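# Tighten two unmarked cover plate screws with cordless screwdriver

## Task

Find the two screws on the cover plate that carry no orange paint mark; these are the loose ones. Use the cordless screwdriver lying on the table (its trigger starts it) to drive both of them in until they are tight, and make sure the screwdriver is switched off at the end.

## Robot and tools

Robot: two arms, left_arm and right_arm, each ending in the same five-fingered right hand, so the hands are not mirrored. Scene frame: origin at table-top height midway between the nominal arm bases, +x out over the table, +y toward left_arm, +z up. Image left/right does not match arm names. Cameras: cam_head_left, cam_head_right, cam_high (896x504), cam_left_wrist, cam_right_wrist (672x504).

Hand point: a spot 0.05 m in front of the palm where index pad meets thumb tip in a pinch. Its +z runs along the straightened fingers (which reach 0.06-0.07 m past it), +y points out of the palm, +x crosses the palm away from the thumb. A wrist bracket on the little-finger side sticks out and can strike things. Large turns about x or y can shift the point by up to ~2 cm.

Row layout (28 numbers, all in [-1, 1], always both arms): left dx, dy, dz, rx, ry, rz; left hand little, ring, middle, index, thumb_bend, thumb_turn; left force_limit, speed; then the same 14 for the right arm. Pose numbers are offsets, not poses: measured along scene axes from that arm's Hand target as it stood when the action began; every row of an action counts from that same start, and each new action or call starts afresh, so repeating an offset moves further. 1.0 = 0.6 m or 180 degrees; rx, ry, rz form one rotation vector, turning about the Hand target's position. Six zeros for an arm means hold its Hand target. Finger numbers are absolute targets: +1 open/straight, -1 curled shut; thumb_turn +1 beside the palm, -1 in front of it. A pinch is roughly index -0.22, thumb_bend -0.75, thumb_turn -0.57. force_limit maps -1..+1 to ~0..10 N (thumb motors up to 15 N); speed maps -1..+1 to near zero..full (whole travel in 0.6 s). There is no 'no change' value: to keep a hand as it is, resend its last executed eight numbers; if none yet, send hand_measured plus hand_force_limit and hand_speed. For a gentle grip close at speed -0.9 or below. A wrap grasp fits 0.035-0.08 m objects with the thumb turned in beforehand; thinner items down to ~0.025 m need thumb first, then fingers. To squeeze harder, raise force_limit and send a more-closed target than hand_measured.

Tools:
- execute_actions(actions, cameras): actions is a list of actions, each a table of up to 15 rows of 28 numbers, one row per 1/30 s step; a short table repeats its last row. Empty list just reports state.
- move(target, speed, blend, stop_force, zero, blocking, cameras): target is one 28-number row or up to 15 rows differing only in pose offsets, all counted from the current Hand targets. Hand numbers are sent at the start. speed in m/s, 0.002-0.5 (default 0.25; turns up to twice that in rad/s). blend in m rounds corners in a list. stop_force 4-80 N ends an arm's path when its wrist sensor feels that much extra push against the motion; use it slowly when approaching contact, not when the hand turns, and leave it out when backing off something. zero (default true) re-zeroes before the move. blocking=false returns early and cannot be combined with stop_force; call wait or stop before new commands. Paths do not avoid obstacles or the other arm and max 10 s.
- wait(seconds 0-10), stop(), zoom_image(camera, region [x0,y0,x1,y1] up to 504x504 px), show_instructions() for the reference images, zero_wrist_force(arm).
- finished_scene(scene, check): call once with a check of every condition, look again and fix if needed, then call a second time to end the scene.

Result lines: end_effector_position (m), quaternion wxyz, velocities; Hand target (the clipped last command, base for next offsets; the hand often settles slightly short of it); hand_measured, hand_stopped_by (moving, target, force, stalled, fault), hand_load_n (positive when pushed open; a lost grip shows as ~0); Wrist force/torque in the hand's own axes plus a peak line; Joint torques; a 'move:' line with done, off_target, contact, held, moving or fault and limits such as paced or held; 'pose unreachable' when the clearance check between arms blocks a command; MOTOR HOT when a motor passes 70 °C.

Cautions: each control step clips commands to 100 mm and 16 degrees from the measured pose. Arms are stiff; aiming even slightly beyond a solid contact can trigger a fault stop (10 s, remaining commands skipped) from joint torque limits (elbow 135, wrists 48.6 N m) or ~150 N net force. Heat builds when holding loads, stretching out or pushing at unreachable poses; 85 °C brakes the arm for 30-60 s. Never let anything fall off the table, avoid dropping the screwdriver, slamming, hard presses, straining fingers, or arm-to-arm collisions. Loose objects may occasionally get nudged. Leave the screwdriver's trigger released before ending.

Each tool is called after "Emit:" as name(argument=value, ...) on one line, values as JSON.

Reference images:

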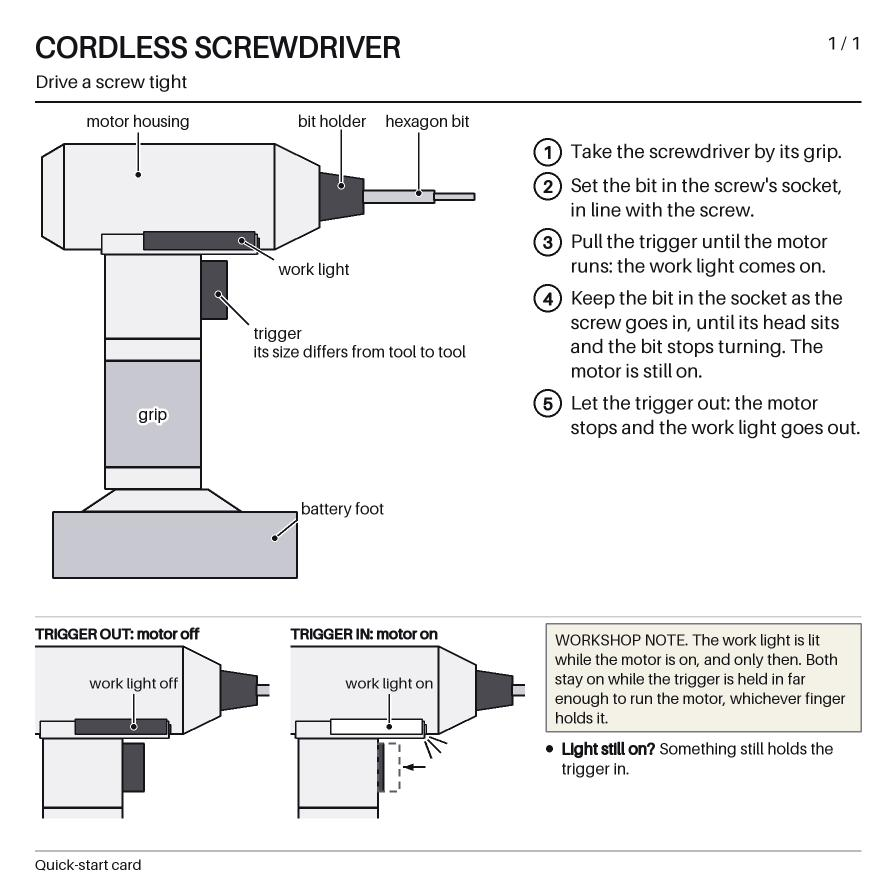

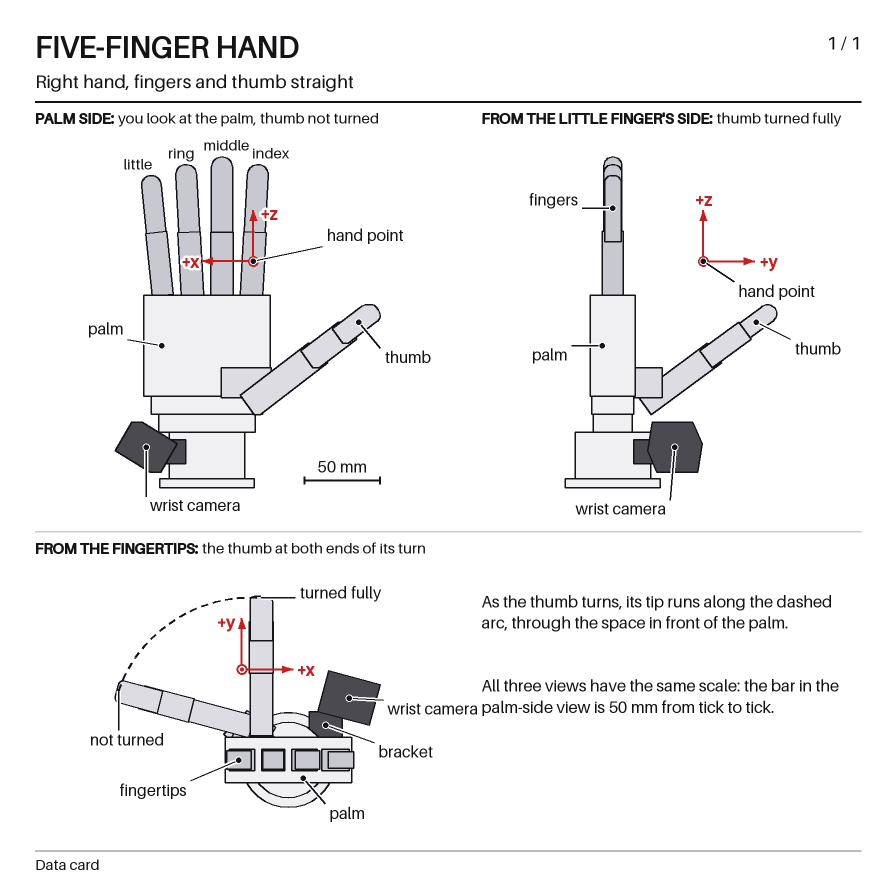

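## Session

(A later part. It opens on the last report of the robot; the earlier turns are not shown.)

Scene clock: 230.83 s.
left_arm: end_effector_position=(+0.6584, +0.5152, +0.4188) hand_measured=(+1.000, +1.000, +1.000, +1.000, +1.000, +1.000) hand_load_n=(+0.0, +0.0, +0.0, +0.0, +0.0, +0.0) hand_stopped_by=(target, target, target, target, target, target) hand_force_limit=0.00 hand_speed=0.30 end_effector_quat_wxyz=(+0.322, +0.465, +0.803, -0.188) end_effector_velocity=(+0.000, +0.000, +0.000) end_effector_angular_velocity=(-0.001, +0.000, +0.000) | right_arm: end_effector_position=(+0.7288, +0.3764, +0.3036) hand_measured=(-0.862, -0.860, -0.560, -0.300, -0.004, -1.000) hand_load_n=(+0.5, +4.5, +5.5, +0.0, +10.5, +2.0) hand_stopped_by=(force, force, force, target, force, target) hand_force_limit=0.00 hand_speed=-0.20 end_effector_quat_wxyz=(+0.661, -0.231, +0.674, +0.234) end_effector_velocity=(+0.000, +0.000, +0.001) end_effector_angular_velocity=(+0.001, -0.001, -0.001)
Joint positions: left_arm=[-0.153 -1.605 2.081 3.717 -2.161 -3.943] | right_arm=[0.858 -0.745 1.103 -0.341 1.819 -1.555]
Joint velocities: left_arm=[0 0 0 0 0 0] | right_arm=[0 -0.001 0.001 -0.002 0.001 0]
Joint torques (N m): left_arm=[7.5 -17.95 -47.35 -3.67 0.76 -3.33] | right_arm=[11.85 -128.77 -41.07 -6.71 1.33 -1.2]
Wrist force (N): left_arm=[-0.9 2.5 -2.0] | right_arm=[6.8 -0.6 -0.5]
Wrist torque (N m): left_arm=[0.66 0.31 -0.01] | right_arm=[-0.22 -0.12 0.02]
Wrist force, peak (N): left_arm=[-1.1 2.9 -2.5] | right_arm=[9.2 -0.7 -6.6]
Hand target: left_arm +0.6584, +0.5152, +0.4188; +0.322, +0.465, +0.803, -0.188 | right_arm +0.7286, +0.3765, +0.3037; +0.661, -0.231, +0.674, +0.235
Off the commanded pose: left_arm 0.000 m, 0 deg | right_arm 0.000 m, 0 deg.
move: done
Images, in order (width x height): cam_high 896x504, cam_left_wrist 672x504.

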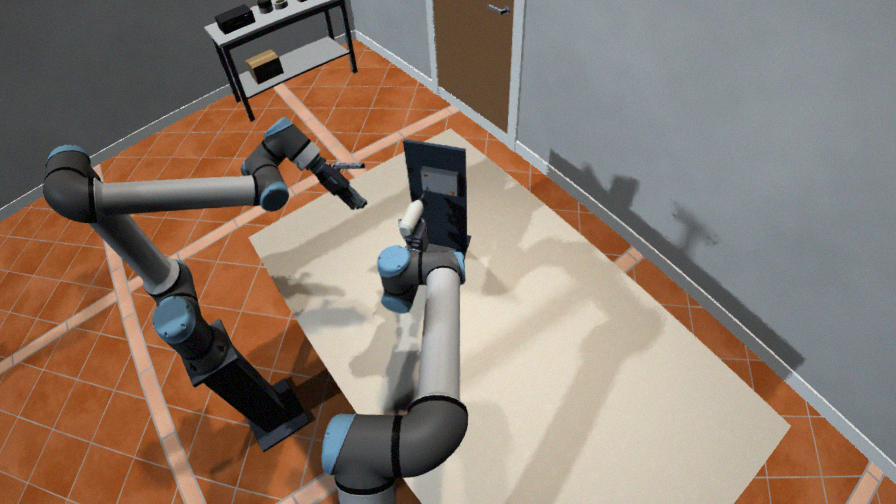

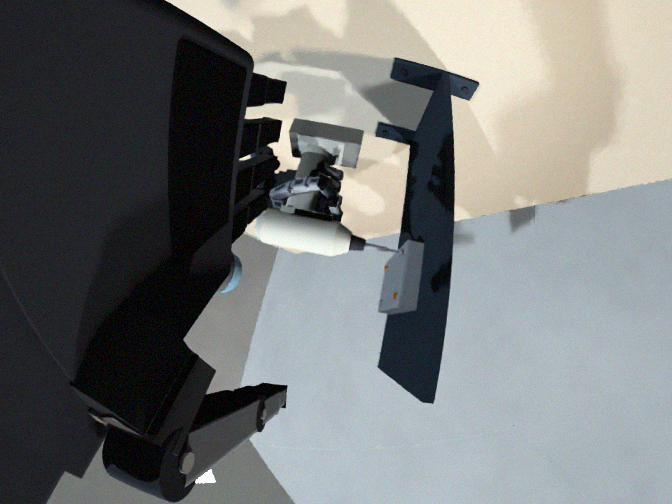

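Emit:
move(target=[[0,0,0.2,0.1,0.058,0,1,1,1,1,1,1,0,0.3,0,0,0,0,0,0,-0.98,-0.98,-0.98,-0.3,-0.98,-1,0.0,-0.2],[0.0795,-0.1102,0.2888,0.2405,0.139,0,1,1,1,1,1,1,0,0.3,0,0,0,0,0,0,-0.98,-0.98,-0.98,-0.3,-0.98,-1,0.0,-0.2]], speed=0.25, blend=[0.03,0], cameras=["cam_left_wrist","cam_high"])

Emit:
zoom_image(camera="cam_left_wrist", region=[340, 230, 410, 300])

Emit:
zoom_image(camera="cam_high", region=[410, 165, 450, 205])

Scene clock: 233.73 s.
left_arm: end_effector_position=(+0.7066, +0.4484, +0.5914) hand_measured=(+1.000, +1.000, +1.000, +1.000, +1.000, +1.000) hand_load_n=(+0.0, +0.0, +0.0, +0.0, +0.0, +0.0) hand_stopped_by=(target, target, target, target, target, target) hand_force_limit=0.00 hand_speed=0.30 end_effector_quat_wxyz=(-0.048, +0.499, +0.865, +0.025) end_effector_velocity=(-0.001, +0.000, +0.000) end_effector_angular_velocity=(+0.001, +0.001, -0.001) | right_arm: end_effector_position=(+0.7286, +0.3765, +0.3037) hand_measured=(-0.862, -0.860, -0.560, -0.300, -0.004, -1.000) hand_load_n=(+0.0, +5.0, +5.5, +0.0, +10.5, +2.0) hand_stopped_by=(force, force, force, target, force, target) hand_force_limit=0.00 hand_speed=-0.20 end_effector_quat_wxyz=(+0.661, -0.231, +0.674, +0.235) end_effector_velocity=(+0.000, +0.000, +0.000) end_effector_angular_velocity=(+0.001, -0.001, +0.000)
Joint positions: left_arm=[-0.447 -1.461 1.318 4.945 -1.511 -4.081] | right_arm=[0.858 -0.745 1.103 -0.341 1.819 -1.555]
Joint velocities: left_arm=[0 -0.001 0 0.001 0 0.001] | right_arm=[0 0 0 -0.001 0 0]
Joint torques (N m): left_arm=[-5.87 -48.15 -49.6 -0.51 1.44 4.23] | right_arm=[14.96 -128.27 -50.41 -5.8 1.79 -1.35]
Wrist force (N): left_arm=[0.8 2.0 -2.2] | right_arm=[7.0 -0.6 -0.5]
Wrist torque (N m): left_arm=[0.64 -0.02 0.20] | right_arm=[-0.15 -0.10 0.04]
Wrist force, peak (N): left_arm=[0.1 2.2 -3.5] | right_arm=[7.5 -0.8 -0.4]
Hand target: left_arm +0.7066, +0.4484, +0.5914; -0.048, +0.499, +0.865, +0.025 | right_arm +0.7286, +0.3765, +0.3037; +0.661, -0.231, +0.674, +0.235
Off the commanded pose: left_arm 0.001 m, 0 deg | right_arm 0.000 m, 0 deg.
move: done
Images, in order (width x height): cam_high 896x504, cam_left_wrist 672x504.

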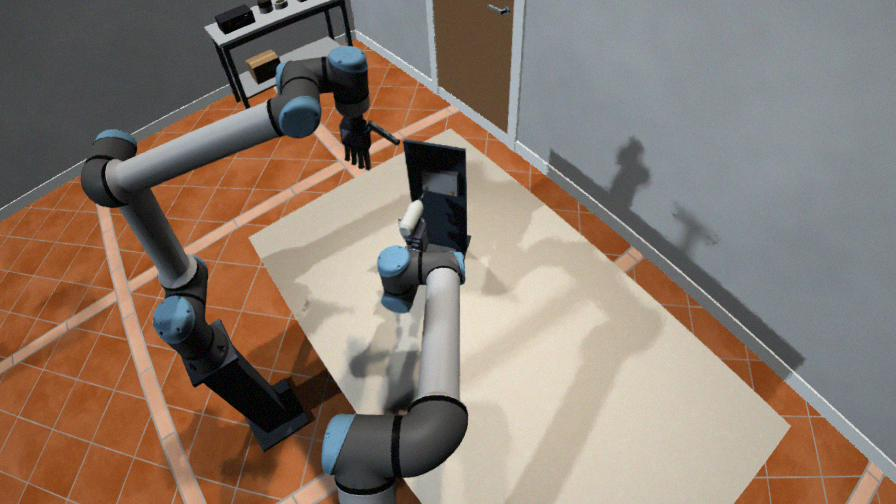

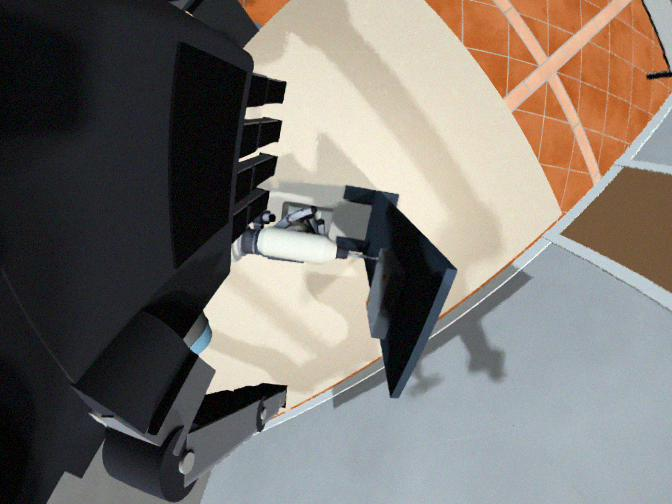

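Scaled by 7.200 from the camera's 672x504 image, which has a finer 960x720 frame.

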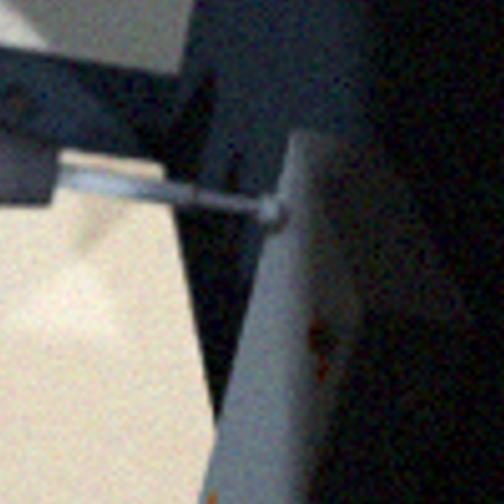

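Scaled by 12.600.

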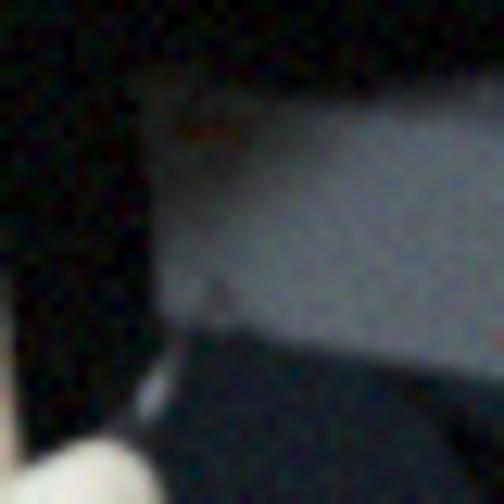

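Emit:
zoom_image(camera="cam_left_wrist", region=[364, 246, 392, 274])

Scaled by 18.000 from the camera's 672x504 image, which has a finer 960x720 frame.

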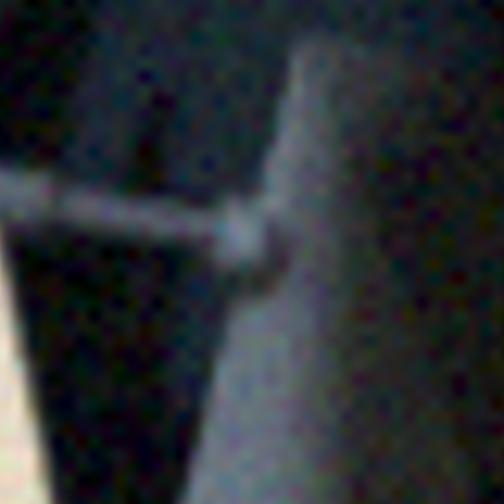

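Emit:
move(target=[0,0,0,0,0,0,1,1,1,1,1,1,0,0.3,-0.0292,-0.0162,0,0,0,0,-0.98,-0.98,-0.98,-0.3,-0.98,-1,0.0,-0.2], speed=0.05, cameras=["cam_left_wrist"])

Emit:
zoom_image(camera="cam_left_wrist", region=[340, 230, 396, 286])

Emit:
move(target=[0,0,0,0,0,0,1,1,1,1,1,1,0,0.3,0.0162,-0.0292,0,0,0,0,-0.98,-0.98,-0.98,-0.3,-0.98,-1,0.0,-0.2], speed=0.05, cameras=["cam_left_wrist"])

Emit:
zoom_image(camera="cam_left_wrist", region=[340, 230, 396, 286])

Emit:
move(target=[0,0,0,0,0,0,1,1,1,1,1,1,0,0.3,0,0,0.0333,0,0,0,-0.98,-0.98,-0.98,-0.3,-0.98,-1,0.0,-0.2], speed=0.05, cameras=["cam_left_wrist"])

Emit:
zoom_image(camera="cam_left_wrist", region=[340, 230, 396, 286])

Scene clock: 236.50 s.
left_arm: end_effector_position=(+0.7066, +0.4484, +0.5914) hand_measured=(+1.000, +1.000, +1.000, +1.000, +1.000, +1.000) hand_load_n=(+0.0, +0.0, +0.0, +0.0, +0.0, +0.0) hand_stopped_by=(target, target, target, target, target, target) hand_force_limit=0.00 hand_speed=0.30 end_effector_quat_wxyz=(-0.048, +0.499, +0.865, +0.025) end_effector_velocity=(+0.000, +0.001, +0.000) end_effector_angular_velocity=(+0.000, +0.000, +0.001) | right_arm: end_effector_position=(+0.7109, +0.3669, +0.3038) hand_measured=(-0.862, -0.860, -0.560, -0.300, -0.004, -1.000) hand_load_n=(+0.5, +4.5, +5.5, +0.0, +10.5, +2.0) hand_stopped_by=(force, force, force, target, force, target) hand_force_limit=0.00 hand_speed=-0.20 end_effector_quat_wxyz=(+0.661, -0.231, +0.674, +0.235) end_effector_velocity=(+0.001, +0.001, +0.000) end_effector_angular_velocity=(-0.001, +0.001, +0.000)
Joint positions: left_arm=[-0.447 -1.461 1.317 4.946 -1.511 -4.081] | right_arm=[0.867 -0.774 1.155 -0.365 1.827 -1.555]
Joint velocities: left_arm=[0.001 0 0 0 0 0] | right_arm=[0 0.001 -0.004 0.003 -0.001 0]
Joint torques (N m): left_arm=[-13.8 -39.74 -50.35 -2.89 2.25 3.87] | right_arm=[-12.79 -108.5 -50.27 -1.71 -0.59 2.12]
Wrist force (N): left_arm=[1.0 1.9 -2.1] | right_arm=[7.2 -0.6 -0.5]
Wrist torque (N m): left_arm=[0.61 -0.05 0.20] | right_arm=[-0.23 -0.10 0.04]
Wrist force, peak (N): left_arm=[1.0 2.1 -2.7] | right_arm=[7.6 -0.7 -0.8]
Hand target: left_arm +0.7066, +0.4484, +0.5914; -0.048, +0.499, +0.865, +0.025 | right_arm +0.7111, +0.3668, +0.3037; +0.661, -0.231, +0.674, +0.234
Off the commanded pose: left_arm 0.000 m, 0 deg | right_arm 0.000 m, 0 deg.
move: done
Images, in order (width x height): cam_left_wrist 672x504.

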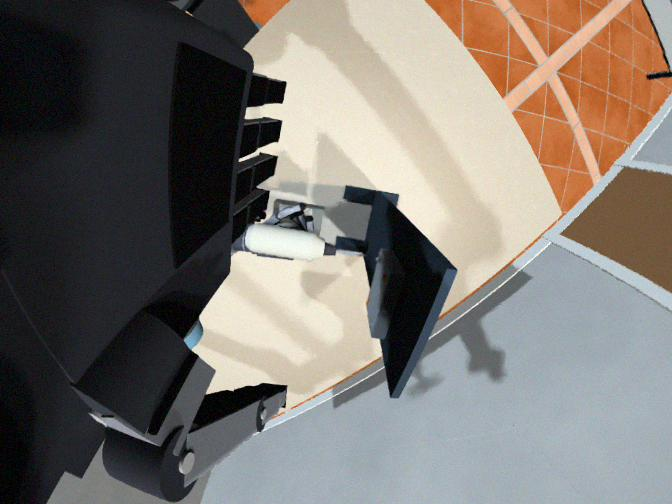

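Scaled by 9.000 from the camera's 672x504 image, which has a finer 960x720 frame.

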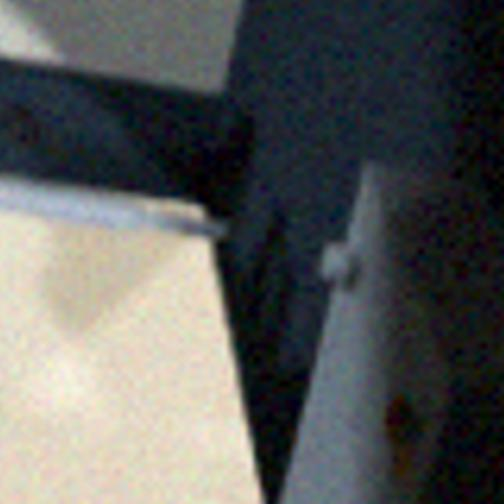

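Scene clock: 237.23 s.
left_arm: end_effector_position=(+0.7066, +0.4484, +0.5914) hand_measured=(+1.000, +1.000, +1.000, +1.000, +1.000, +1.000) hand_load_n=(+0.0, +0.0, +0.0, +0.5, -0.5, +0.0) hand_stopped_by=(target, target, target, target, target, target) hand_force_limit=0.00 hand_speed=0.30 end_effector_quat_wxyz=(-0.048, +0.499, +0.865, +0.025) end_effector_velocity=(+0.000, +0.000, +0.000) end_effector_angular_velocity=(+0.001, +0.000, +0.001) | right_arm: end_effector_position=(+0.7210, +0.3491, +0.3038) hand_measured=(-0.862, -0.860, -0.560, -0.300, -0.004, -1.000) hand_load_n=(+1.0, +5.0, +5.5, +0.0, +10.5, +2.0) hand_stopped_by=(force, force, force, target, force, target) hand_force_limit=0.00 hand_speed=-0.20 end_effector_quat_wxyz=(+0.661, -0.231, +0.674, +0.235) end_effector_velocity=(-0.001, +0.003, -0.001) end_effector_angular_velocity=(+0.000, +0.000, +0.001)
Joint positions: left_arm=[-0.447 -1.461 1.317 4.946 -1.511 -4.081] | right_arm=[0.847 -0.792 1.189 -0.38 1.808 -1.556]
Joint velocities: left_arm=[0 0 0 0.001 0 -0.001] | right_arm=[0.003 0.003 -0.004 0.001 0.002 0]
Joint torques (N m): left_arm=[-12.44 -37.83 -47.59 -4.16 2.31 3.6] | right_arm=[13.21 -103.6 -52.02 -1.81 1.99 -2.07]
Wrist force (N): left_arm=[1.0 1.8 -2.2] | right_arm=[7.1 -0.1 -0.4]
Wrist torque (N m): left_arm=[0.60 -0.06 0.20] | right_arm=[-0.17 -0.09 0.06]
Wrist force, peak (N): left_arm=[1.1 1.6 -2.8] | right_arm=[7.4 -0.4 -0.8]
Hand target: left_arm +0.7066, +0.4484, +0.5914; -0.048, +0.499, +0.865, +0.025 | right_arm +0.7208, +0.3493, +0.3037; +0.661, -0.231, +0.674, +0.235
Off the commanded pose: left_arm 0.000 m, 0 deg | right_arm 0.000 m, 0 deg.
move: done
Images, in order (width x height): cam_left_wrist 672x504.

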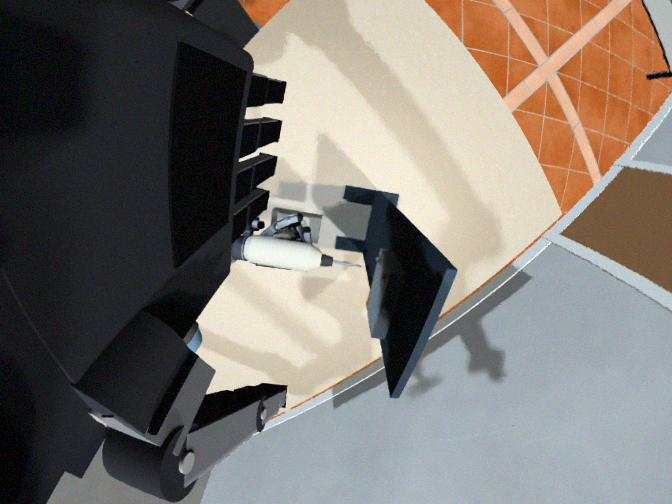

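Scaled by 9.000 from the camera's 672x504 image, which has a finer 960x720 frame.

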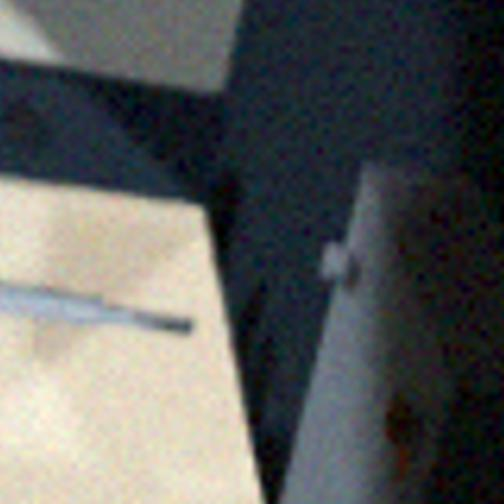

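Scene clock: 237.97 s.
left_arm: end_effector_position=(+0.7066, +0.4484, +0.5914) hand_measured=(+1.000, +1.000, +1.000, +1.000, +1.000, +1.000) hand_load_n=(+0.0, +0.0, +0.0, +0.0, +0.0, +0.0) hand_stopped_by=(target, target, target, target, target, target) hand_force_limit=0.00 hand_speed=0.30 end_effector_quat_wxyz=(-0.048, +0.499, +0.865, +0.025) end_effector_velocity=(+0.000, +0.000, +0.000) end_effector_angular_velocity=(+0.000, +0.000, +0.000) | right_arm: end_effector_position=(+0.7208, +0.3493, +0.3239) hand_measured=(-0.862, -0.860, -0.560, -0.300, -0.004, -1.000) hand_load_n=(+0.5, +4.5, +5.5, +0.0, +10.5, +2.0) hand_stopped_by=(force, force, force, target, force, target) hand_force_limit=0.00 hand_speed=-0.20 end_effector_quat_wxyz=(+0.661, -0.231, +0.674, +0.235) end_effector_velocity=(+0.000, +0.000, +0.000) end_effector_angular_velocity=(+0.003, -0.002, +0.000)
Joint positions: left_arm=[-0.447 -1.461 1.317 4.946 -1.511 -4.081] | right_arm=[0.848 -0.806 1.175 -0.352 1.808 -1.556]
Joint velocities: left_arm=[0 0 0 0 0 0] | right_arm=[0 0 0.002 -0.006 0 0]
Joint torques (N m): left_arm=[-9.3 -37.18 -45.43 -5.59 2.27 4.24] | right_arm=[14.63 -102.65 -39.22 -6.12 2.17 -1.81]
Wrist force (N): left_arm=[0.7 1.7 -2.5] | right_arm=[6.8 -0.3 -0.8]
Wrist torque (N m): left_arm=[0.60 -0.01 0.18] | right_arm=[-0.17 -0.04 0.03]
Wrist force, peak (N): left_arm=[0.9 2.0 -2.8] | right_arm=[8.8 -0.1 -0.7]
Hand target: left_arm +0.7066, +0.4484, +0.5914; -0.048, +0.499, +0.865, +0.025 | right_arm +0.7208, +0.3492, +0.3236; +0.661, -0.231, +0.674, +0.235
Off the commanded pose: left_arm 0.000 m, 0 deg | right_arm 0.000 m, 0 deg.
move: done
Images, in order (width x height): cam_left_wrist 672x504.

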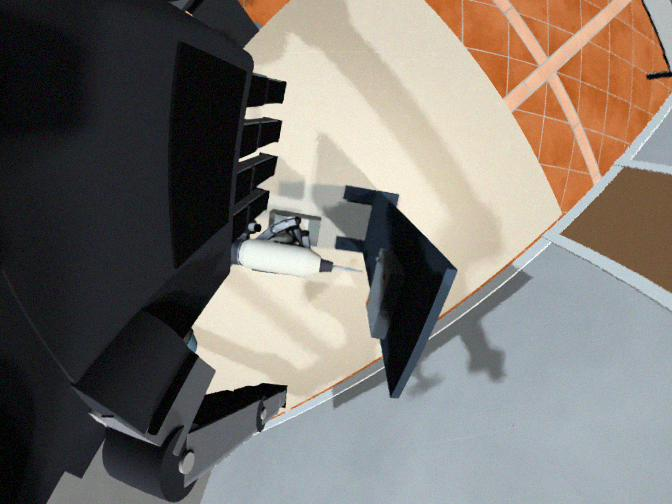

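Scaled by 9.000 from the camera's 672x504 image, which has a finer 960x720 frame.

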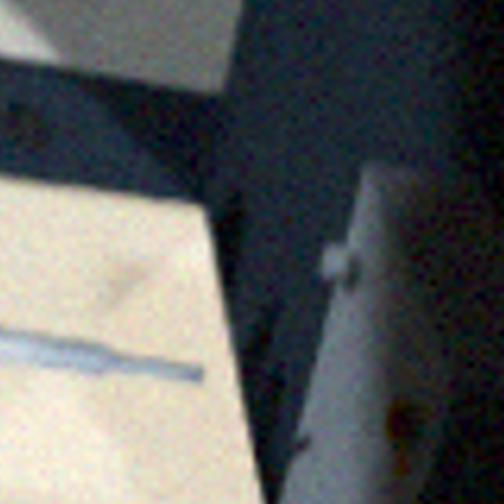

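Emit:
move(target=[[0,0,0,0,0,0,1,1,1,1,1,1,0,0.3,-0.0162,0.0292,-0.0333,0,0,0,-0.98,-0.98,-0.98,-0.3,-0.98,-1,0.0,-0.2],[0,0,0,0,0,0,1,1,1,1,1,1,0,0.3,0.0075,0.0417,-0.0333,0,0,0,-0.98,-0.98,-0.98,-0.3,-0.98,-1,0.0,-0.2]], speed=0.05, cameras=["cam_left_wrist"])

Emit:
zoom_image(camera="cam_left_wrist", region=[364, 246, 392, 274])

Scene clock: 240.13 s.
left_arm: end_effector_position=(+0.7066, +0.4484, +0.5914) hand_measured=(+1.000, +1.000, +1.000, +1.000, +1.000, +1.000) hand_load_n=(+0.0, +0.0, +0.0, +0.0, +0.0, +0.0) hand_stopped_by=(target, target, target, target, target, target) hand_force_limit=0.00 hand_speed=0.30 end_effector_quat_wxyz=(-0.048, +0.499, +0.865, +0.025) end_effector_velocity=(+0.000, +0.001, +0.000) end_effector_angular_velocity=(+0.001, -0.001, +0.001) | right_arm: end_effector_position=(+0.7255, +0.3742, +0.3036) hand_measured=(-0.862, -0.860, -0.560, -0.300, -0.004, -1.000) hand_load_n=(+1.0, +5.0, +5.5, +0.0, +10.5, +2.0) hand_stopped_by=(force, force, force, target, force, target) hand_force_limit=0.00 hand_speed=-0.20 end_effector_quat_wxyz=(+0.661, -0.231, +0.674, +0.234) end_effector_velocity=(-0.001, -0.001, +0.000) end_effector_angular_velocity=(+0.000, +0.000, -0.001)
Joint positions: left_arm=[-0.447 -1.461 1.317 4.946 -1.511 -4.081] | right_arm=[0.86 -0.751 1.114 -0.346 1.82 -1.555]
Joint velocities: left_arm=[0.001 0 0 0 0.001 0] | right_arm=[0 -0.002 0.004 -0.002 0.001 0]
Joint torques (N m): left_arm=[-13.01 -36.84 -36.16 -6.29 2.35 3.73] | right_arm=[12.22 -128.76 -39.4 -6.98 1.38 -0.75]
Wrist force (N): left_arm=[0.9 1.8 -2.5] | right_arm=[7.3 -0.2 -0.6]
Wrist torque (N m): left_arm=[0.62 -0.04 0.19] | right_arm=[-0.16 -0.12 0.05]
Wrist force, peak (N): left_arm=[1.1 1.9 -2.8] | right_arm=[8.4 1.2 -1.9]
Hand target: left_arm +0.7066, +0.4484, +0.5914; -0.048, +0.499, +0.865, +0.025 | right_arm +0.7253, +0.3743, +0.3037; +0.661, -0.231, +0.674, +0.235
Off the commanded pose: left_arm 0.000 m, 0 deg | right_arm 0.000 m, 0 deg.
move: done
Images, in order (width x height): cam_left_wrist 672x504.

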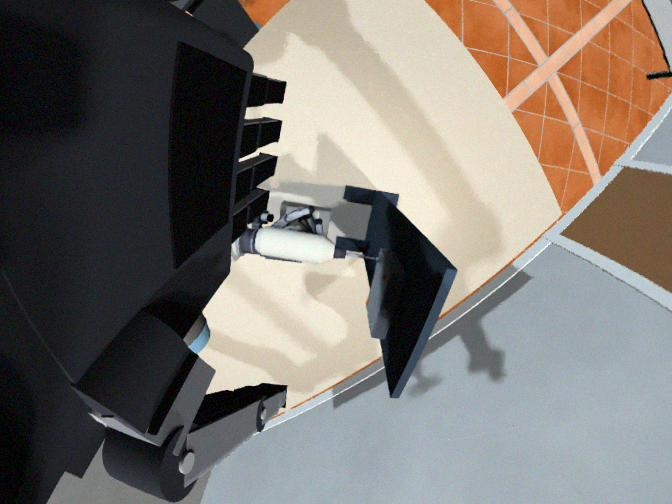

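Scaled by 18.000 from the camera's 672x504 image, which has a finer 960x720 frame.

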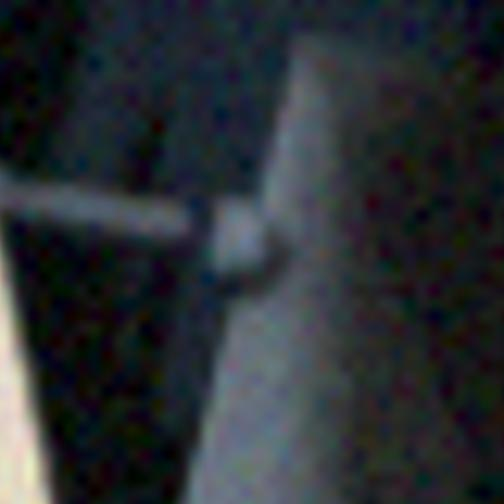

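Emit:
move(target=[0,0,0,0,0,0,1,1,1,1,1,1,0,0.3,0.00105,-0.0019,-0.00067,0,0,0,-0.98,-0.98,-0.98,-0.95,-0.98,-1,0.0,0.2], speed=0.02, cameras=[])

Emit:
move(target=[0,0,0,0,0,0,1,1,1,1,1,1,0,0.3,0.0081,0.0058,0,0,0,0,-0.98,-0.98,-0.98,-0.95,-0.98,-1,0.0,0.2], speed=0.004, stop_force=4, cameras=["cam_left_wrist"])

Emit:
zoom_image(camera="cam_left_wrist", region=[364, 246, 392, 274])

Scene clock: 241.20 s.
left_arm: end_effector_position=(+0.7066, +0.4484, +0.5914) hand_measured=(+1.000, +1.000, +1.000, +1.000, +1.000, +1.000) hand_load_n=(+0.0, +0.0, +0.0, +0.0, -0.5, +0.0) hand_stopped_by=(target, target, target, target, target, target) hand_force_limit=0.00 hand_speed=0.30 end_effector_quat_wxyz=(-0.048, +0.499, +0.865, +0.025) end_effector_velocity=(+0.000, +0.000, +0.000) end_effector_angular_velocity=(+0.000, +0.000, -0.001) | right_arm: end_effector_position=(+0.7259, +0.3732, +0.3033) hand_measured=(-0.862, -0.860, -0.560, -0.824, -0.004, -1.000) hand_load_n=(+0.5, +3.5, +5.0, +5.5, +11.0, +2.5) hand_stopped_by=(force, force, force, force, force, target) hand_force_limit=0.00 hand_speed=0.20 end_effector_quat_wxyz=(+0.661, -0.231, +0.674, +0.235) end_effector_velocity=(+0.000, +0.000, -0.001) end_effector_angular_velocity=(-0.001, +0.000, +0.000)
Joint positions: left_arm=[-0.447 -1.461 1.317 4.946 -1.511 -4.081] | right_arm=[0.858 -0.752 1.116 -0.347 1.819 -1.555]
Joint velocities: left_arm=[0 0 0 0 0 0.001] | right_arm=[0 0.001 0 -0.001 0 0]
Joint torques (N m): left_arm=[-13.04 -42.65 -34.28 -7.11 2.46 3.7] | right_arm=[-14.04 -124.56 -44.11 -6.19 -0.97 -1.31]
Wrist force (N): left_arm=[1.0 1.6 -2.4] | right_arm=[7.2 -0.3 -0.4]
Wrist torque (N m): left_arm=[0.59 -0.06 0.19] | right_arm=[-0.18 -0.11 0.05]
Wrist force, peak (N): left_arm=[0.6 2.1 -2.6] | right_arm=[7.8 -0.5 -0.9]
Hand target: left_arm +0.7066, +0.4484, +0.5914; -0.048, +0.499, +0.865, +0.025 | right_arm +0.7259, +0.3732, +0.3033; +0.661, -0.231, +0.674, +0.235
Off the commanded pose: left_arm 0.000 m, 0 deg | right_arm 0.000 m, 0 deg.
move: done
No camera images: "cameras" was empty.

Scene clock: 243.10 s.
left_arm: end_effector_position=(+0.7066, +0.4484, +0.5914) hand_measured=(+1.000, +1.000, +1.000, +1.000, +1.000, +1.000) hand_load_n=(+0.0, +0.0, +0.0, +0.0, +0.0, +0.0) hand_stopped_by=(target, target, target, target, target, target) hand_force_limit=0.00 hand_speed=0.30 end_effector_quat_wxyz=(-0.048, +0.499, +0.865, +0.025) end_effector_velocity=(+0.000, +0.000, +0.000) end_effector_angular_velocity=(+0.000, +0.000, +0.000) | right_arm: end_effector_position=(+0.7288, +0.3752, +0.3033) hand_measured=(-0.862, -0.860, -0.560, -0.824, -0.004, -1.000) hand_load_n=(+0.0, +4.0, +5.0, +5.5, +11.0, +2.0) hand_stopped_by=(force, force, force, force, force, target) hand_force_limit=0.00 hand_speed=0.20 end_effector_quat_wxyz=(+0.661, -0.231, +0.674, +0.234) end_effector_velocity=(+0.000, +0.000, +0.000) end_effector_angular_velocity=(+0.000, +0.000, +0.000)
Joint positions: left_arm=[-0.447 -1.461 1.317 4.946 -1.511 -4.081] | right_arm=[0.857 -0.747 1.106 -0.343 1.818 -1.555]
Joint velocities: left_arm=[0 0 0 -0.001 0 0] | right_arm=[0 0 0 -0.001 0 0]
Joint torques (N m): left_arm=[-10.91 -38.5 -33.89 -6.52 1.54 3.72] | right_arm=[-2.12 -128.88 -41.29 -6.27 1.26 -1.37]
Wrist force (N): left_arm=[0.8 1.6 -2.2] | right_arm=[7.5 -0.2 -0.8]
Wrist torque (N m): left_arm=[0.58 -0.04 0.19] | right_arm=[-0.15 -0.14 0.06]
Wrist force, peak (N): left_arm=[0.9 2.0 -2.7] | right_arm=[8.1 0.4 -5.5]
Hand target: left_arm +0.7066, +0.4484, +0.5914; -0.048, +0.499, +0.865, +0.025 | right_arm +0.7288, +0.3752, +0.3033; +0.661, -0.231, +0.674, +0.235
Off the commanded pose: left_arm 0.000 m, 0 deg | right_arm 0.002 m, 0 deg.
move: contact (right_arm)
Images, in order (width x height): cam_left_wrist 672x504.

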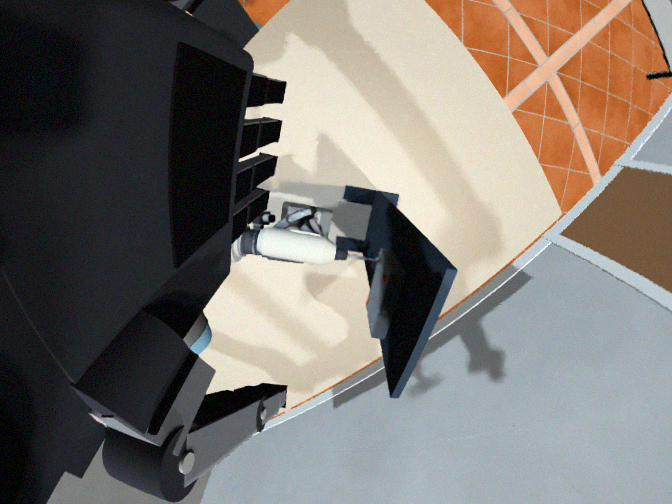

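Scaled by 18.000 from the camera's 672x504 image, which has a finer 960x720 frame.

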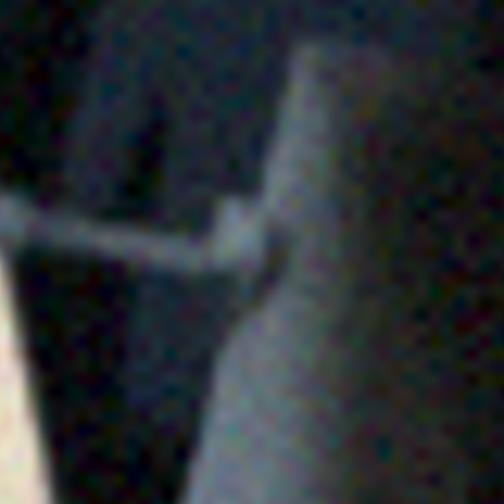

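Emit:
move(target=[[0,0,0,0,0,0,1,1,1,1,1,1,0,0.3,-0.0027,-0.002,0,0,0,0,-0.98,-0.98,-0.98,-0.95,-0.98,-1,0.0,0.2],[0,0,0,0,0,0,1,1,1,1,1,1,0,0.3,-0.0044,0.00107,0,0,0,0,-0.98,-0.98,-0.98,-0.95,-0.98,-1,0.0,0.2]], speed=0.02, cameras=["cam_left_wrist"])

Emit:
zoom_image(camera="cam_left_wrist", region=[364, 246, 392, 274])

Emit:
move(target=[0,0,0,0,0,0,1,1,1,1,1,1,0,0.3,0.0068,0.0048,0,0,0,0,-0.98,-0.98,-0.98,-0.95,-0.98,-1,0.0,0.2], speed=0.004, stop_force=4, cameras=["cam_left_wrist"])

Emit:
zoom_image(camera="cam_left_wrist", region=[364, 246, 392, 274])

Scene clock: 244.07 s.
left_arm: end_effector_position=(+0.7066, +0.4484, +0.5914) hand_measured=(+1.000, +1.000, +1.000, +1.000, +1.000, +1.000) hand_load_n=(+0.0, +0.0, +0.0, +0.0, -0.5, +0.0) hand_stopped_by=(target, target, target, target, target, target) hand_force_limit=0.00 hand_speed=0.30 end_effector_quat_wxyz=(-0.048, +0.499, +0.865, +0.025) end_effector_velocity=(+0.000, +0.001, +0.000) end_effector_angular_velocity=(+0.001, +0.000, +0.000) | right_arm: end_effector_position=(+0.7261, +0.3759, +0.3034) hand_measured=(-0.862, -0.860, -0.560, -0.824, -0.004, -1.000) hand_load_n=(+0.5, +4.0, +5.0, +5.5, +11.0, +2.0) hand_stopped_by=(force, force, force, force, force, target) hand_force_limit=0.00 hand_speed=0.20 end_effector_quat_wxyz=(+0.661, -0.231, +0.674, +0.235) end_effector_velocity=(+0.000, +0.000, +0.001) end_effector_angular_velocity=(+0.001, -0.001, +0.000)
Joint positions: left_arm=[-0.447 -1.461 1.317 4.946 -1.511 -4.081] | right_arm=[0.86 -0.748 1.108 -0.344 1.821 -1.555]
Joint velocities: left_arm=[0.001 0 0 0 0.001 0] | right_arm=[0 -0.001 0 0 0 0]
Joint torques (N m): left_arm=[-9.9 -38.76 -36.19 -6.27 1.91 3.73] | right_arm=[3.46 -116.46 -44.49 -2.05 0.93 0.67]
Wrist force (N): left_arm=[0.9 1.7 -2.2] | right_arm=[7.0 -0.5 -0.7]
Wrist torque (N m): left_arm=[0.59 -0.04 0.19] | right_arm=[-0.19 -0.08 0.03]
Wrist force, peak (N): left_arm=[0.9 2.3 -2.6] | right_arm=[7.4 -0.8 -0.6]
Hand target: left_arm +0.7066, +0.4484, +0.5914; -0.048, +0.499, +0.865, +0.025 | right_arm +0.7261, +0.3758, +0.3033; +0.661, -0.231, +0.674, +0.235
Off the commanded pose: left_arm 0.000 m, 0 deg | right_arm 0.000 m, 0 deg.
move: done
Images, in order (width x height): cam_left_wrist 672x504.

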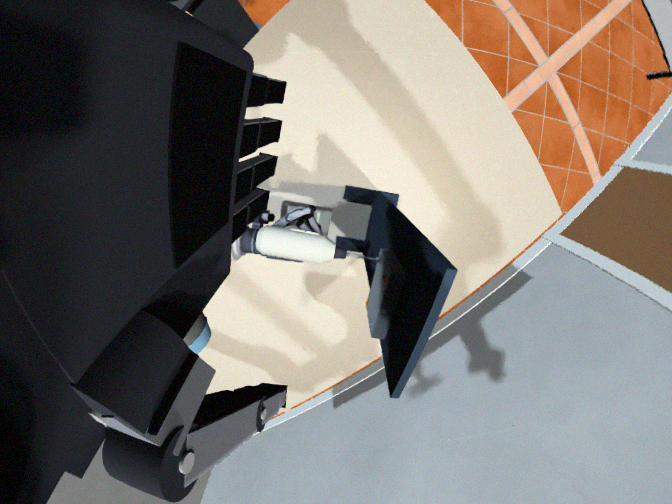

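Scaled by 18.000 from the camera's 672x504 image, which has a finer 960x720 frame.

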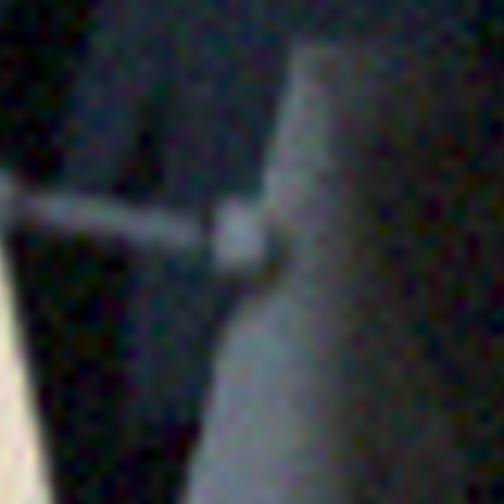

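Scene clock: 246.43 s.
left_arm: end_effector_position=(+0.7066, +0.4484, +0.5914) hand_measured=(+1.000, +1.000, +1.000, +1.000, +1.000, +1.000) hand_load_n=(+0.0, +0.0, +0.0, +0.0, -0.5, +0.0) hand_stopped_by=(target, target, target, target, target, target) hand_force_limit=0.00 hand_speed=0.30 end_effector_quat_wxyz=(-0.048, +0.499, +0.865, +0.025) end_effector_velocity=(+0.000, +0.000, +0.001) end_effector_angular_velocity=(+0.000, -0.001, -0.001) | right_arm: end_effector_position=(+0.7302, +0.3787, +0.3032) hand_measured=(-0.862, -0.860, -0.560, -0.824, -0.004, -1.000) hand_load_n=(+0.5, +3.5, +4.5, +6.0, +11.5, +1.5) hand_stopped_by=(force, force, force, force, force, target) hand_force_limit=0.00 hand_speed=0.20 end_effector_quat_wxyz=(+0.661, -0.231, +0.674, +0.234) end_effector_velocity=(+0.000, +0.000, +0.000) end_effector_angular_velocity=(+0.000, +0.000, +0.000)
Joint positions: left_arm=[-0.447 -1.461 1.317 4.946 -1.511 -4.081] | right_arm=[0.858 -0.74 1.094 -0.337 1.819 -1.555]
Joint velocities: left_arm=[-0.001 -0.001 0 0 0 0.001] | right_arm=[0 0 0 -0.001 0 0]
Joint torques (N m): left_arm=[-11.41 -39.53 -35.71 -5.28 1.46 3.21] | right_arm=[-14.18 -123.87 -45.67 -3.78 0.37 -0.66]
Wrist force (N): left_arm=[1.3 1.4 -2.3] | right_arm=[7.9 2.3 -5.2]
Wrist torque (N m): left_arm=[0.55 -0.10 0.20] | right_arm=[-0.33 -0.22 -0.06]
Wrist force, peak (N): left_arm=[0.6 2.2 -2.7] | right_arm=[8.9 3.0 -7.5]
Hand target: left_arm +0.7066, +0.4484, +0.5914; -0.048, +0.499, +0.865, +0.025 | right_arm +0.7302, +0.3787, +0.3032; +0.661, -0.231, +0.674, +0.234
Off the commanded pose: left_arm 0.000 m, 0 deg | right_arm 0.000 m, 0 deg.
move: contact (right_arm)
Images, in order (width x height): cam_left_wrist 672x504.

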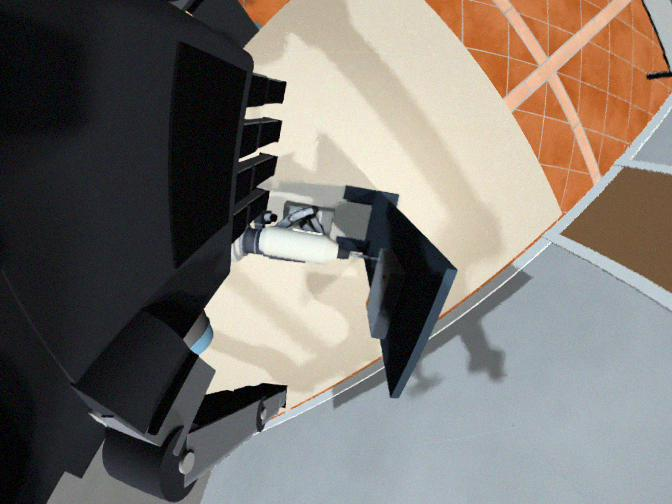

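Scaled by 18.000 from the camera's 672x504 image, which has a finer 960x720 frame.

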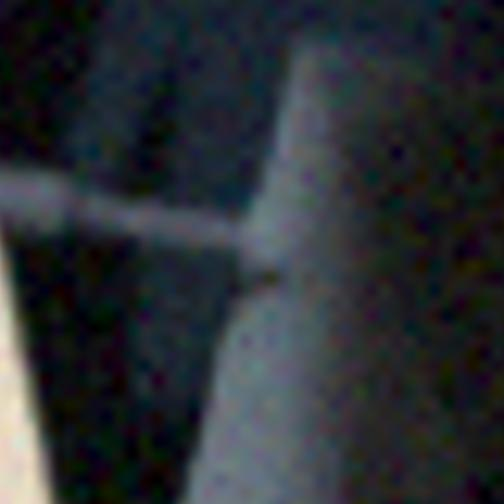

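Emit:
move(target=[0,0,0,0,0,0,1,1,1,1,1,1,0,0.3,0.004,0.0029,0,0,0,0,-0.98,-0.98,-0.98,-0.95,-0.98,-1,0.0,0.2], speed=0.003, stop_force=6, cameras=["cam_left_wrist"])

Emit:
zoom_image(camera="cam_left_wrist", region=[364, 246, 392, 274])

Scene clock: 247.70 s.
left_arm: end_effector_position=(+0.7066, +0.4484, +0.5914) hand_measured=(+1.000, +1.000, +1.000, +1.000, +1.000, +1.000) hand_load_n=(+0.0, +0.0, +0.0, +0.0, +0.0, +0.0) hand_stopped_by=(target, target, target, target, target, target) hand_force_limit=0.00 hand_speed=0.30 end_effector_quat_wxyz=(-0.048, +0.499, +0.865, +0.025) end_effector_velocity=(+0.000, +0.001, +0.000) end_effector_angular_velocity=(+0.000, +0.000, -0.001) | right_arm: end_effector_position=(+0.7304, +0.3788, +0.3032) hand_measured=(-0.862, -0.860, -0.560, -0.824, -0.004, -1.000) hand_load_n=(+0.5, +3.5, +4.5, +6.0, +11.5, +1.5) hand_stopped_by=(force, force, force, force, force, target) hand_force_limit=0.00 hand_speed=0.20 end_effector_quat_wxyz=(+0.661, -0.231, +0.674, +0.234) end_effector_velocity=(+0.000, +0.000, +0.000) end_effector_angular_velocity=(+0.001, -0.001, +0.000)
Joint positions: left_arm=[-0.447 -1.461 1.317 4.946 -1.511 -4.081] | right_arm=[0.858 -0.74 1.094 -0.337 1.819 -1.555]
Joint velocities: left_arm=[0.001 0 0 0 0 0.001] | right_arm=[0 0 0 -0.001 0 0]
Joint torques (N m): left_arm=[-8.3 -41.46 -37.03 -5.77 1.34 3.66] | right_arm=[-5.12 -127.38 -48.06 -6.61 3.13 -0.7]
Wrist force (N): left_arm=[1.0 1.9 -2.7] | right_arm=[9.2 2.8 -9.2]
Wrist torque (N m): left_arm=[0.65 -0.06 0.20] | right_arm=[-0.21 -0.10 -0.04]
Wrist force, peak (N): left_arm=[1.0 1.7 -2.8] | right_arm=[11.8 3.0 -17.6]
Hand target: left_arm +0.7066, +0.4484, +0.5914; -0.048, +0.499, +0.865, +0.025 | right_arm +0.7304, +0.3788, +0.3032; +0.661, -0.231, +0.674, +0.234
Off the commanded pose: left_arm 0.000 m, 0 deg | right_arm 0.003 m, 0 deg.
move: contact (right_arm)
Images, in order (width x height): cam_left_wrist 672x504.

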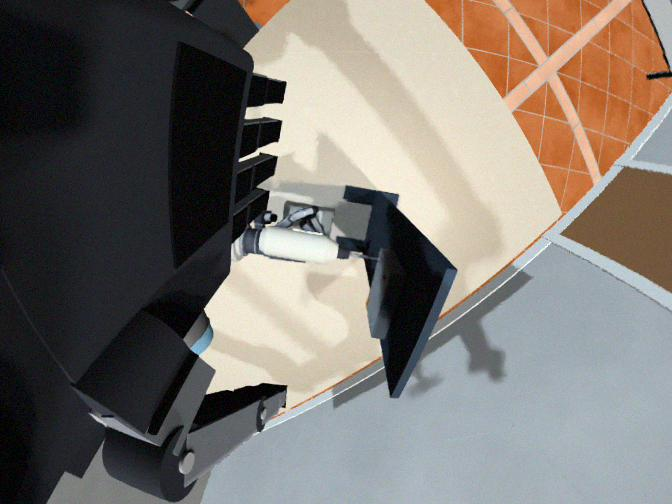

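Scaled by 18.000 from the camera's 672x504 image, which has a finer 960x720 frame.

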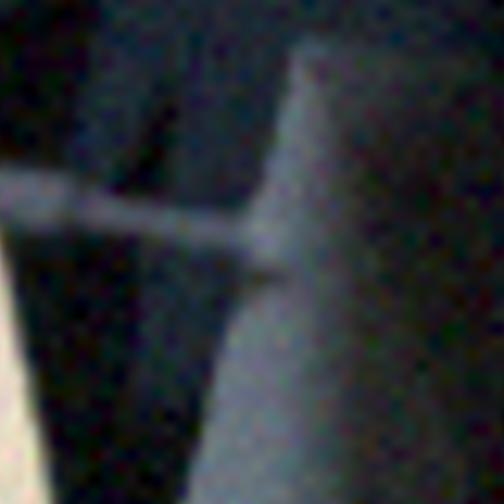

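Emit:
move(target=[0,0,0,0,0,0,1,1,1,1,1,1,0,0.3,0.0008,0.0006,0,0,0,0,-0.98,-0.98,-0.98,-0.95,-0.98,-1,0.0,0.2], speed=0.004, cameras=[])

Emit:
wait(seconds=1.5, cameras=["cam_left_wrist"])

Emit:
zoom_image(camera="cam_left_wrist", region=[364, 246, 392, 274])

Scene clock: 248.57 s.
left_arm: end_effector_position=(+0.7066, +0.4484, +0.5914) hand_measured=(+1.000, +1.000, +1.000, +1.000, +1.000, +1.000) hand_load_n=(+0.0, +0.0, +0.0, +0.0, +0.0, +0.0) hand_stopped_by=(target, target, target, target, target, target) hand_force_limit=0.00 hand_speed=0.30 end_effector_quat_wxyz=(-0.048, +0.499, +0.865, +0.025) end_effector_velocity=(+0.000, +0.001, +0.000) end_effector_angular_velocity=(+0.000, +0.000, +0.001) | right_arm: end_effector_position=(+0.7308, +0.3792, +0.3033) hand_measured=(-0.862, -0.860, -0.560, -0.824, -0.004, -1.000) hand_load_n=(+0.0, +3.5, +4.5, +5.5, +12.0, +1.0) hand_stopped_by=(force, force, force, force, force, target) hand_force_limit=0.00 hand_speed=0.20 end_effector_quat_wxyz=(+0.661, -0.231, +0.674, +0.235) end_effector_velocity=(+0.000, +0.000, +0.000) end_effector_angular_velocity=(+0.000, +0.000, +0.000)
Joint positions: left_arm=[-0.447 -1.461 1.317 4.946 -1.511 -4.081] | right_arm=[0.858 -0.739 1.092 -0.336 1.819 -1.555]
Joint velocities: left_arm=[0.001 0 0 0 0 0] | right_arm=[0 0 0 0 0 0]
Joint torques (N m): left_arm=[-7.58 -39.38 -38.06 -5.45 1.38 3.21] | right_arm=[-22.1 -113.7 -54.92 -3.58 0.1 -0.41]
Wrist force (N): left_arm=[0.7 1.9 -2.6] | right_arm=[10.1 2.0 -13.7]
Wrist torque (N m): left_arm=[0.64 0.00 0.18] | right_arm=[0.10 -0.22 -0.79]
Wrist force, peak (N): left_arm=[1.0 1.8 -2.7] | right_arm=[11.6 2.5 -18.9]
Hand target: left_arm +0.7066, +0.4484, +0.5914; -0.048, +0.499, +0.865, +0.025 | right_arm +0.7308, +0.3792, +0.3032; +0.661, -0.231, +0.674, +0.234
Off the commanded pose: left_arm 0.000 m, 0 deg | right_arm 0.000 m, 0 deg.
move: done
No camera images: "cameras" was empty.

Scene clock: 250.07 s.
left_arm: end_effector_position=(+0.7066, +0.4484, +0.5914) hand_measured=(+1.000, +1.000, +1.000, +1.000, +1.000, +1.000) hand_load_n=(+0.0, +0.0, +0.0, +0.0, +0.0, +0.0) hand_stopped_by=(target, target, target, target, target, target) hand_force_limit=0.00 hand_speed=0.30 end_effector_quat_wxyz=(-0.048, +0.499, +0.865, +0.025) end_effector_velocity=(+0.000, +0.000, +0.000) end_effector_angular_velocity=(+0.000, +0.000, +0.000) | right_arm: end_effector_position=(+0.7308, +0.3792, +0.3032) hand_measured=(-0.862, -0.860, -0.560, -0.824, -0.004, -1.000) hand_load_n=(+0.0, +3.0, +4.5, +5.5, +12.0, +1.5) hand_stopped_by=(force, force, force, force, force, target) hand_force_limit=0.00 hand_speed=0.20 end_effector_quat_wxyz=(+0.661, -0.231, +0.674, +0.234) end_effector_velocity=(+0.000, +0.000, +0.002) end_effector_angular_velocity=(+0.002, -0.001, +0.001)
Joint positions: left_arm=[-0.447 -1.461 1.317 4.946 -1.511 -4.081] | right_arm=[0.858 -0.739 1.092 -0.336 1.819 -1.555]
Joint velocities: left_arm=[0 0 0 0 0 0] | right_arm=[0 -0.002 0 0 0 0]
Joint torques (N m): left_arm=[-9.04 -40.02 -37.7 -5.13 1.03 3.05] | right_arm=[-22.39 -113.11 -46.94 -4.46 0.06 0.01]
Wrist force (N): left_arm=[0.9 2.0 -2.4] | right_arm=[9.6 2.5 -13.4]
Wrist torque (N m): left_arm=[0.65 -0.03 0.20] | right_arm=[0.11 -0.25 -0.80]
Wrist force, peak (N): left_arm=[1.3 2.1 -2.9] | right_arm=[10.6 2.4 -14.4]
Hand target: left_arm +0.7066, +0.4484, +0.5914; -0.048, +0.499, +0.865, +0.025 | right_arm +0.7308, +0.3792, +0.3032; +0.661, -0.231, +0.674, +0.234
Off the commanded pose: left_arm 0.000 m, 0 deg | right_arm 0.000 m, 0 deg.
wait: 1.50 s; at rest by 0.17 s
Images, in order (width x height): cam_left_wrist 672x504.

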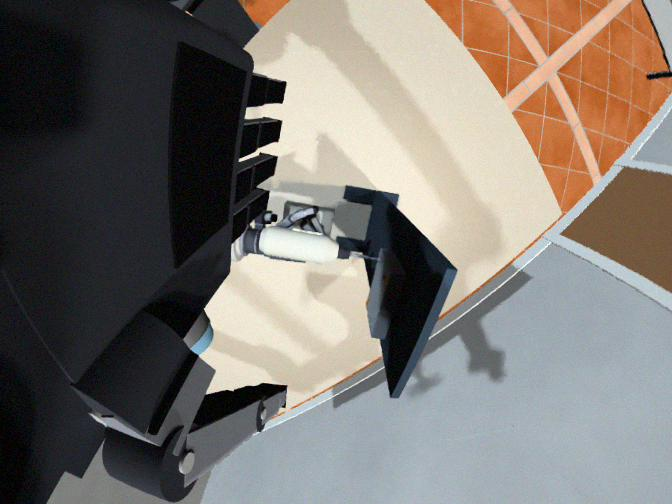

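Scaled by 18.000 from the camera's 672x504 image, which has a finer 960x720 frame.

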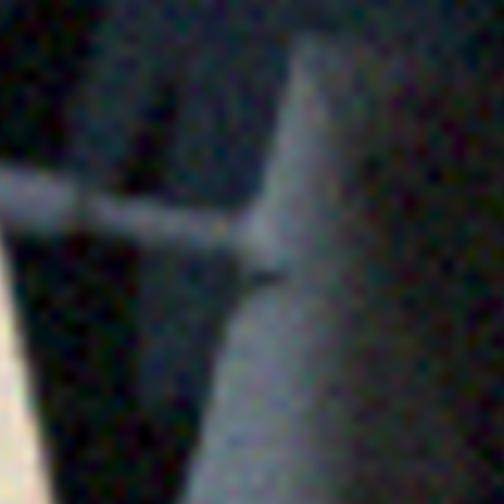

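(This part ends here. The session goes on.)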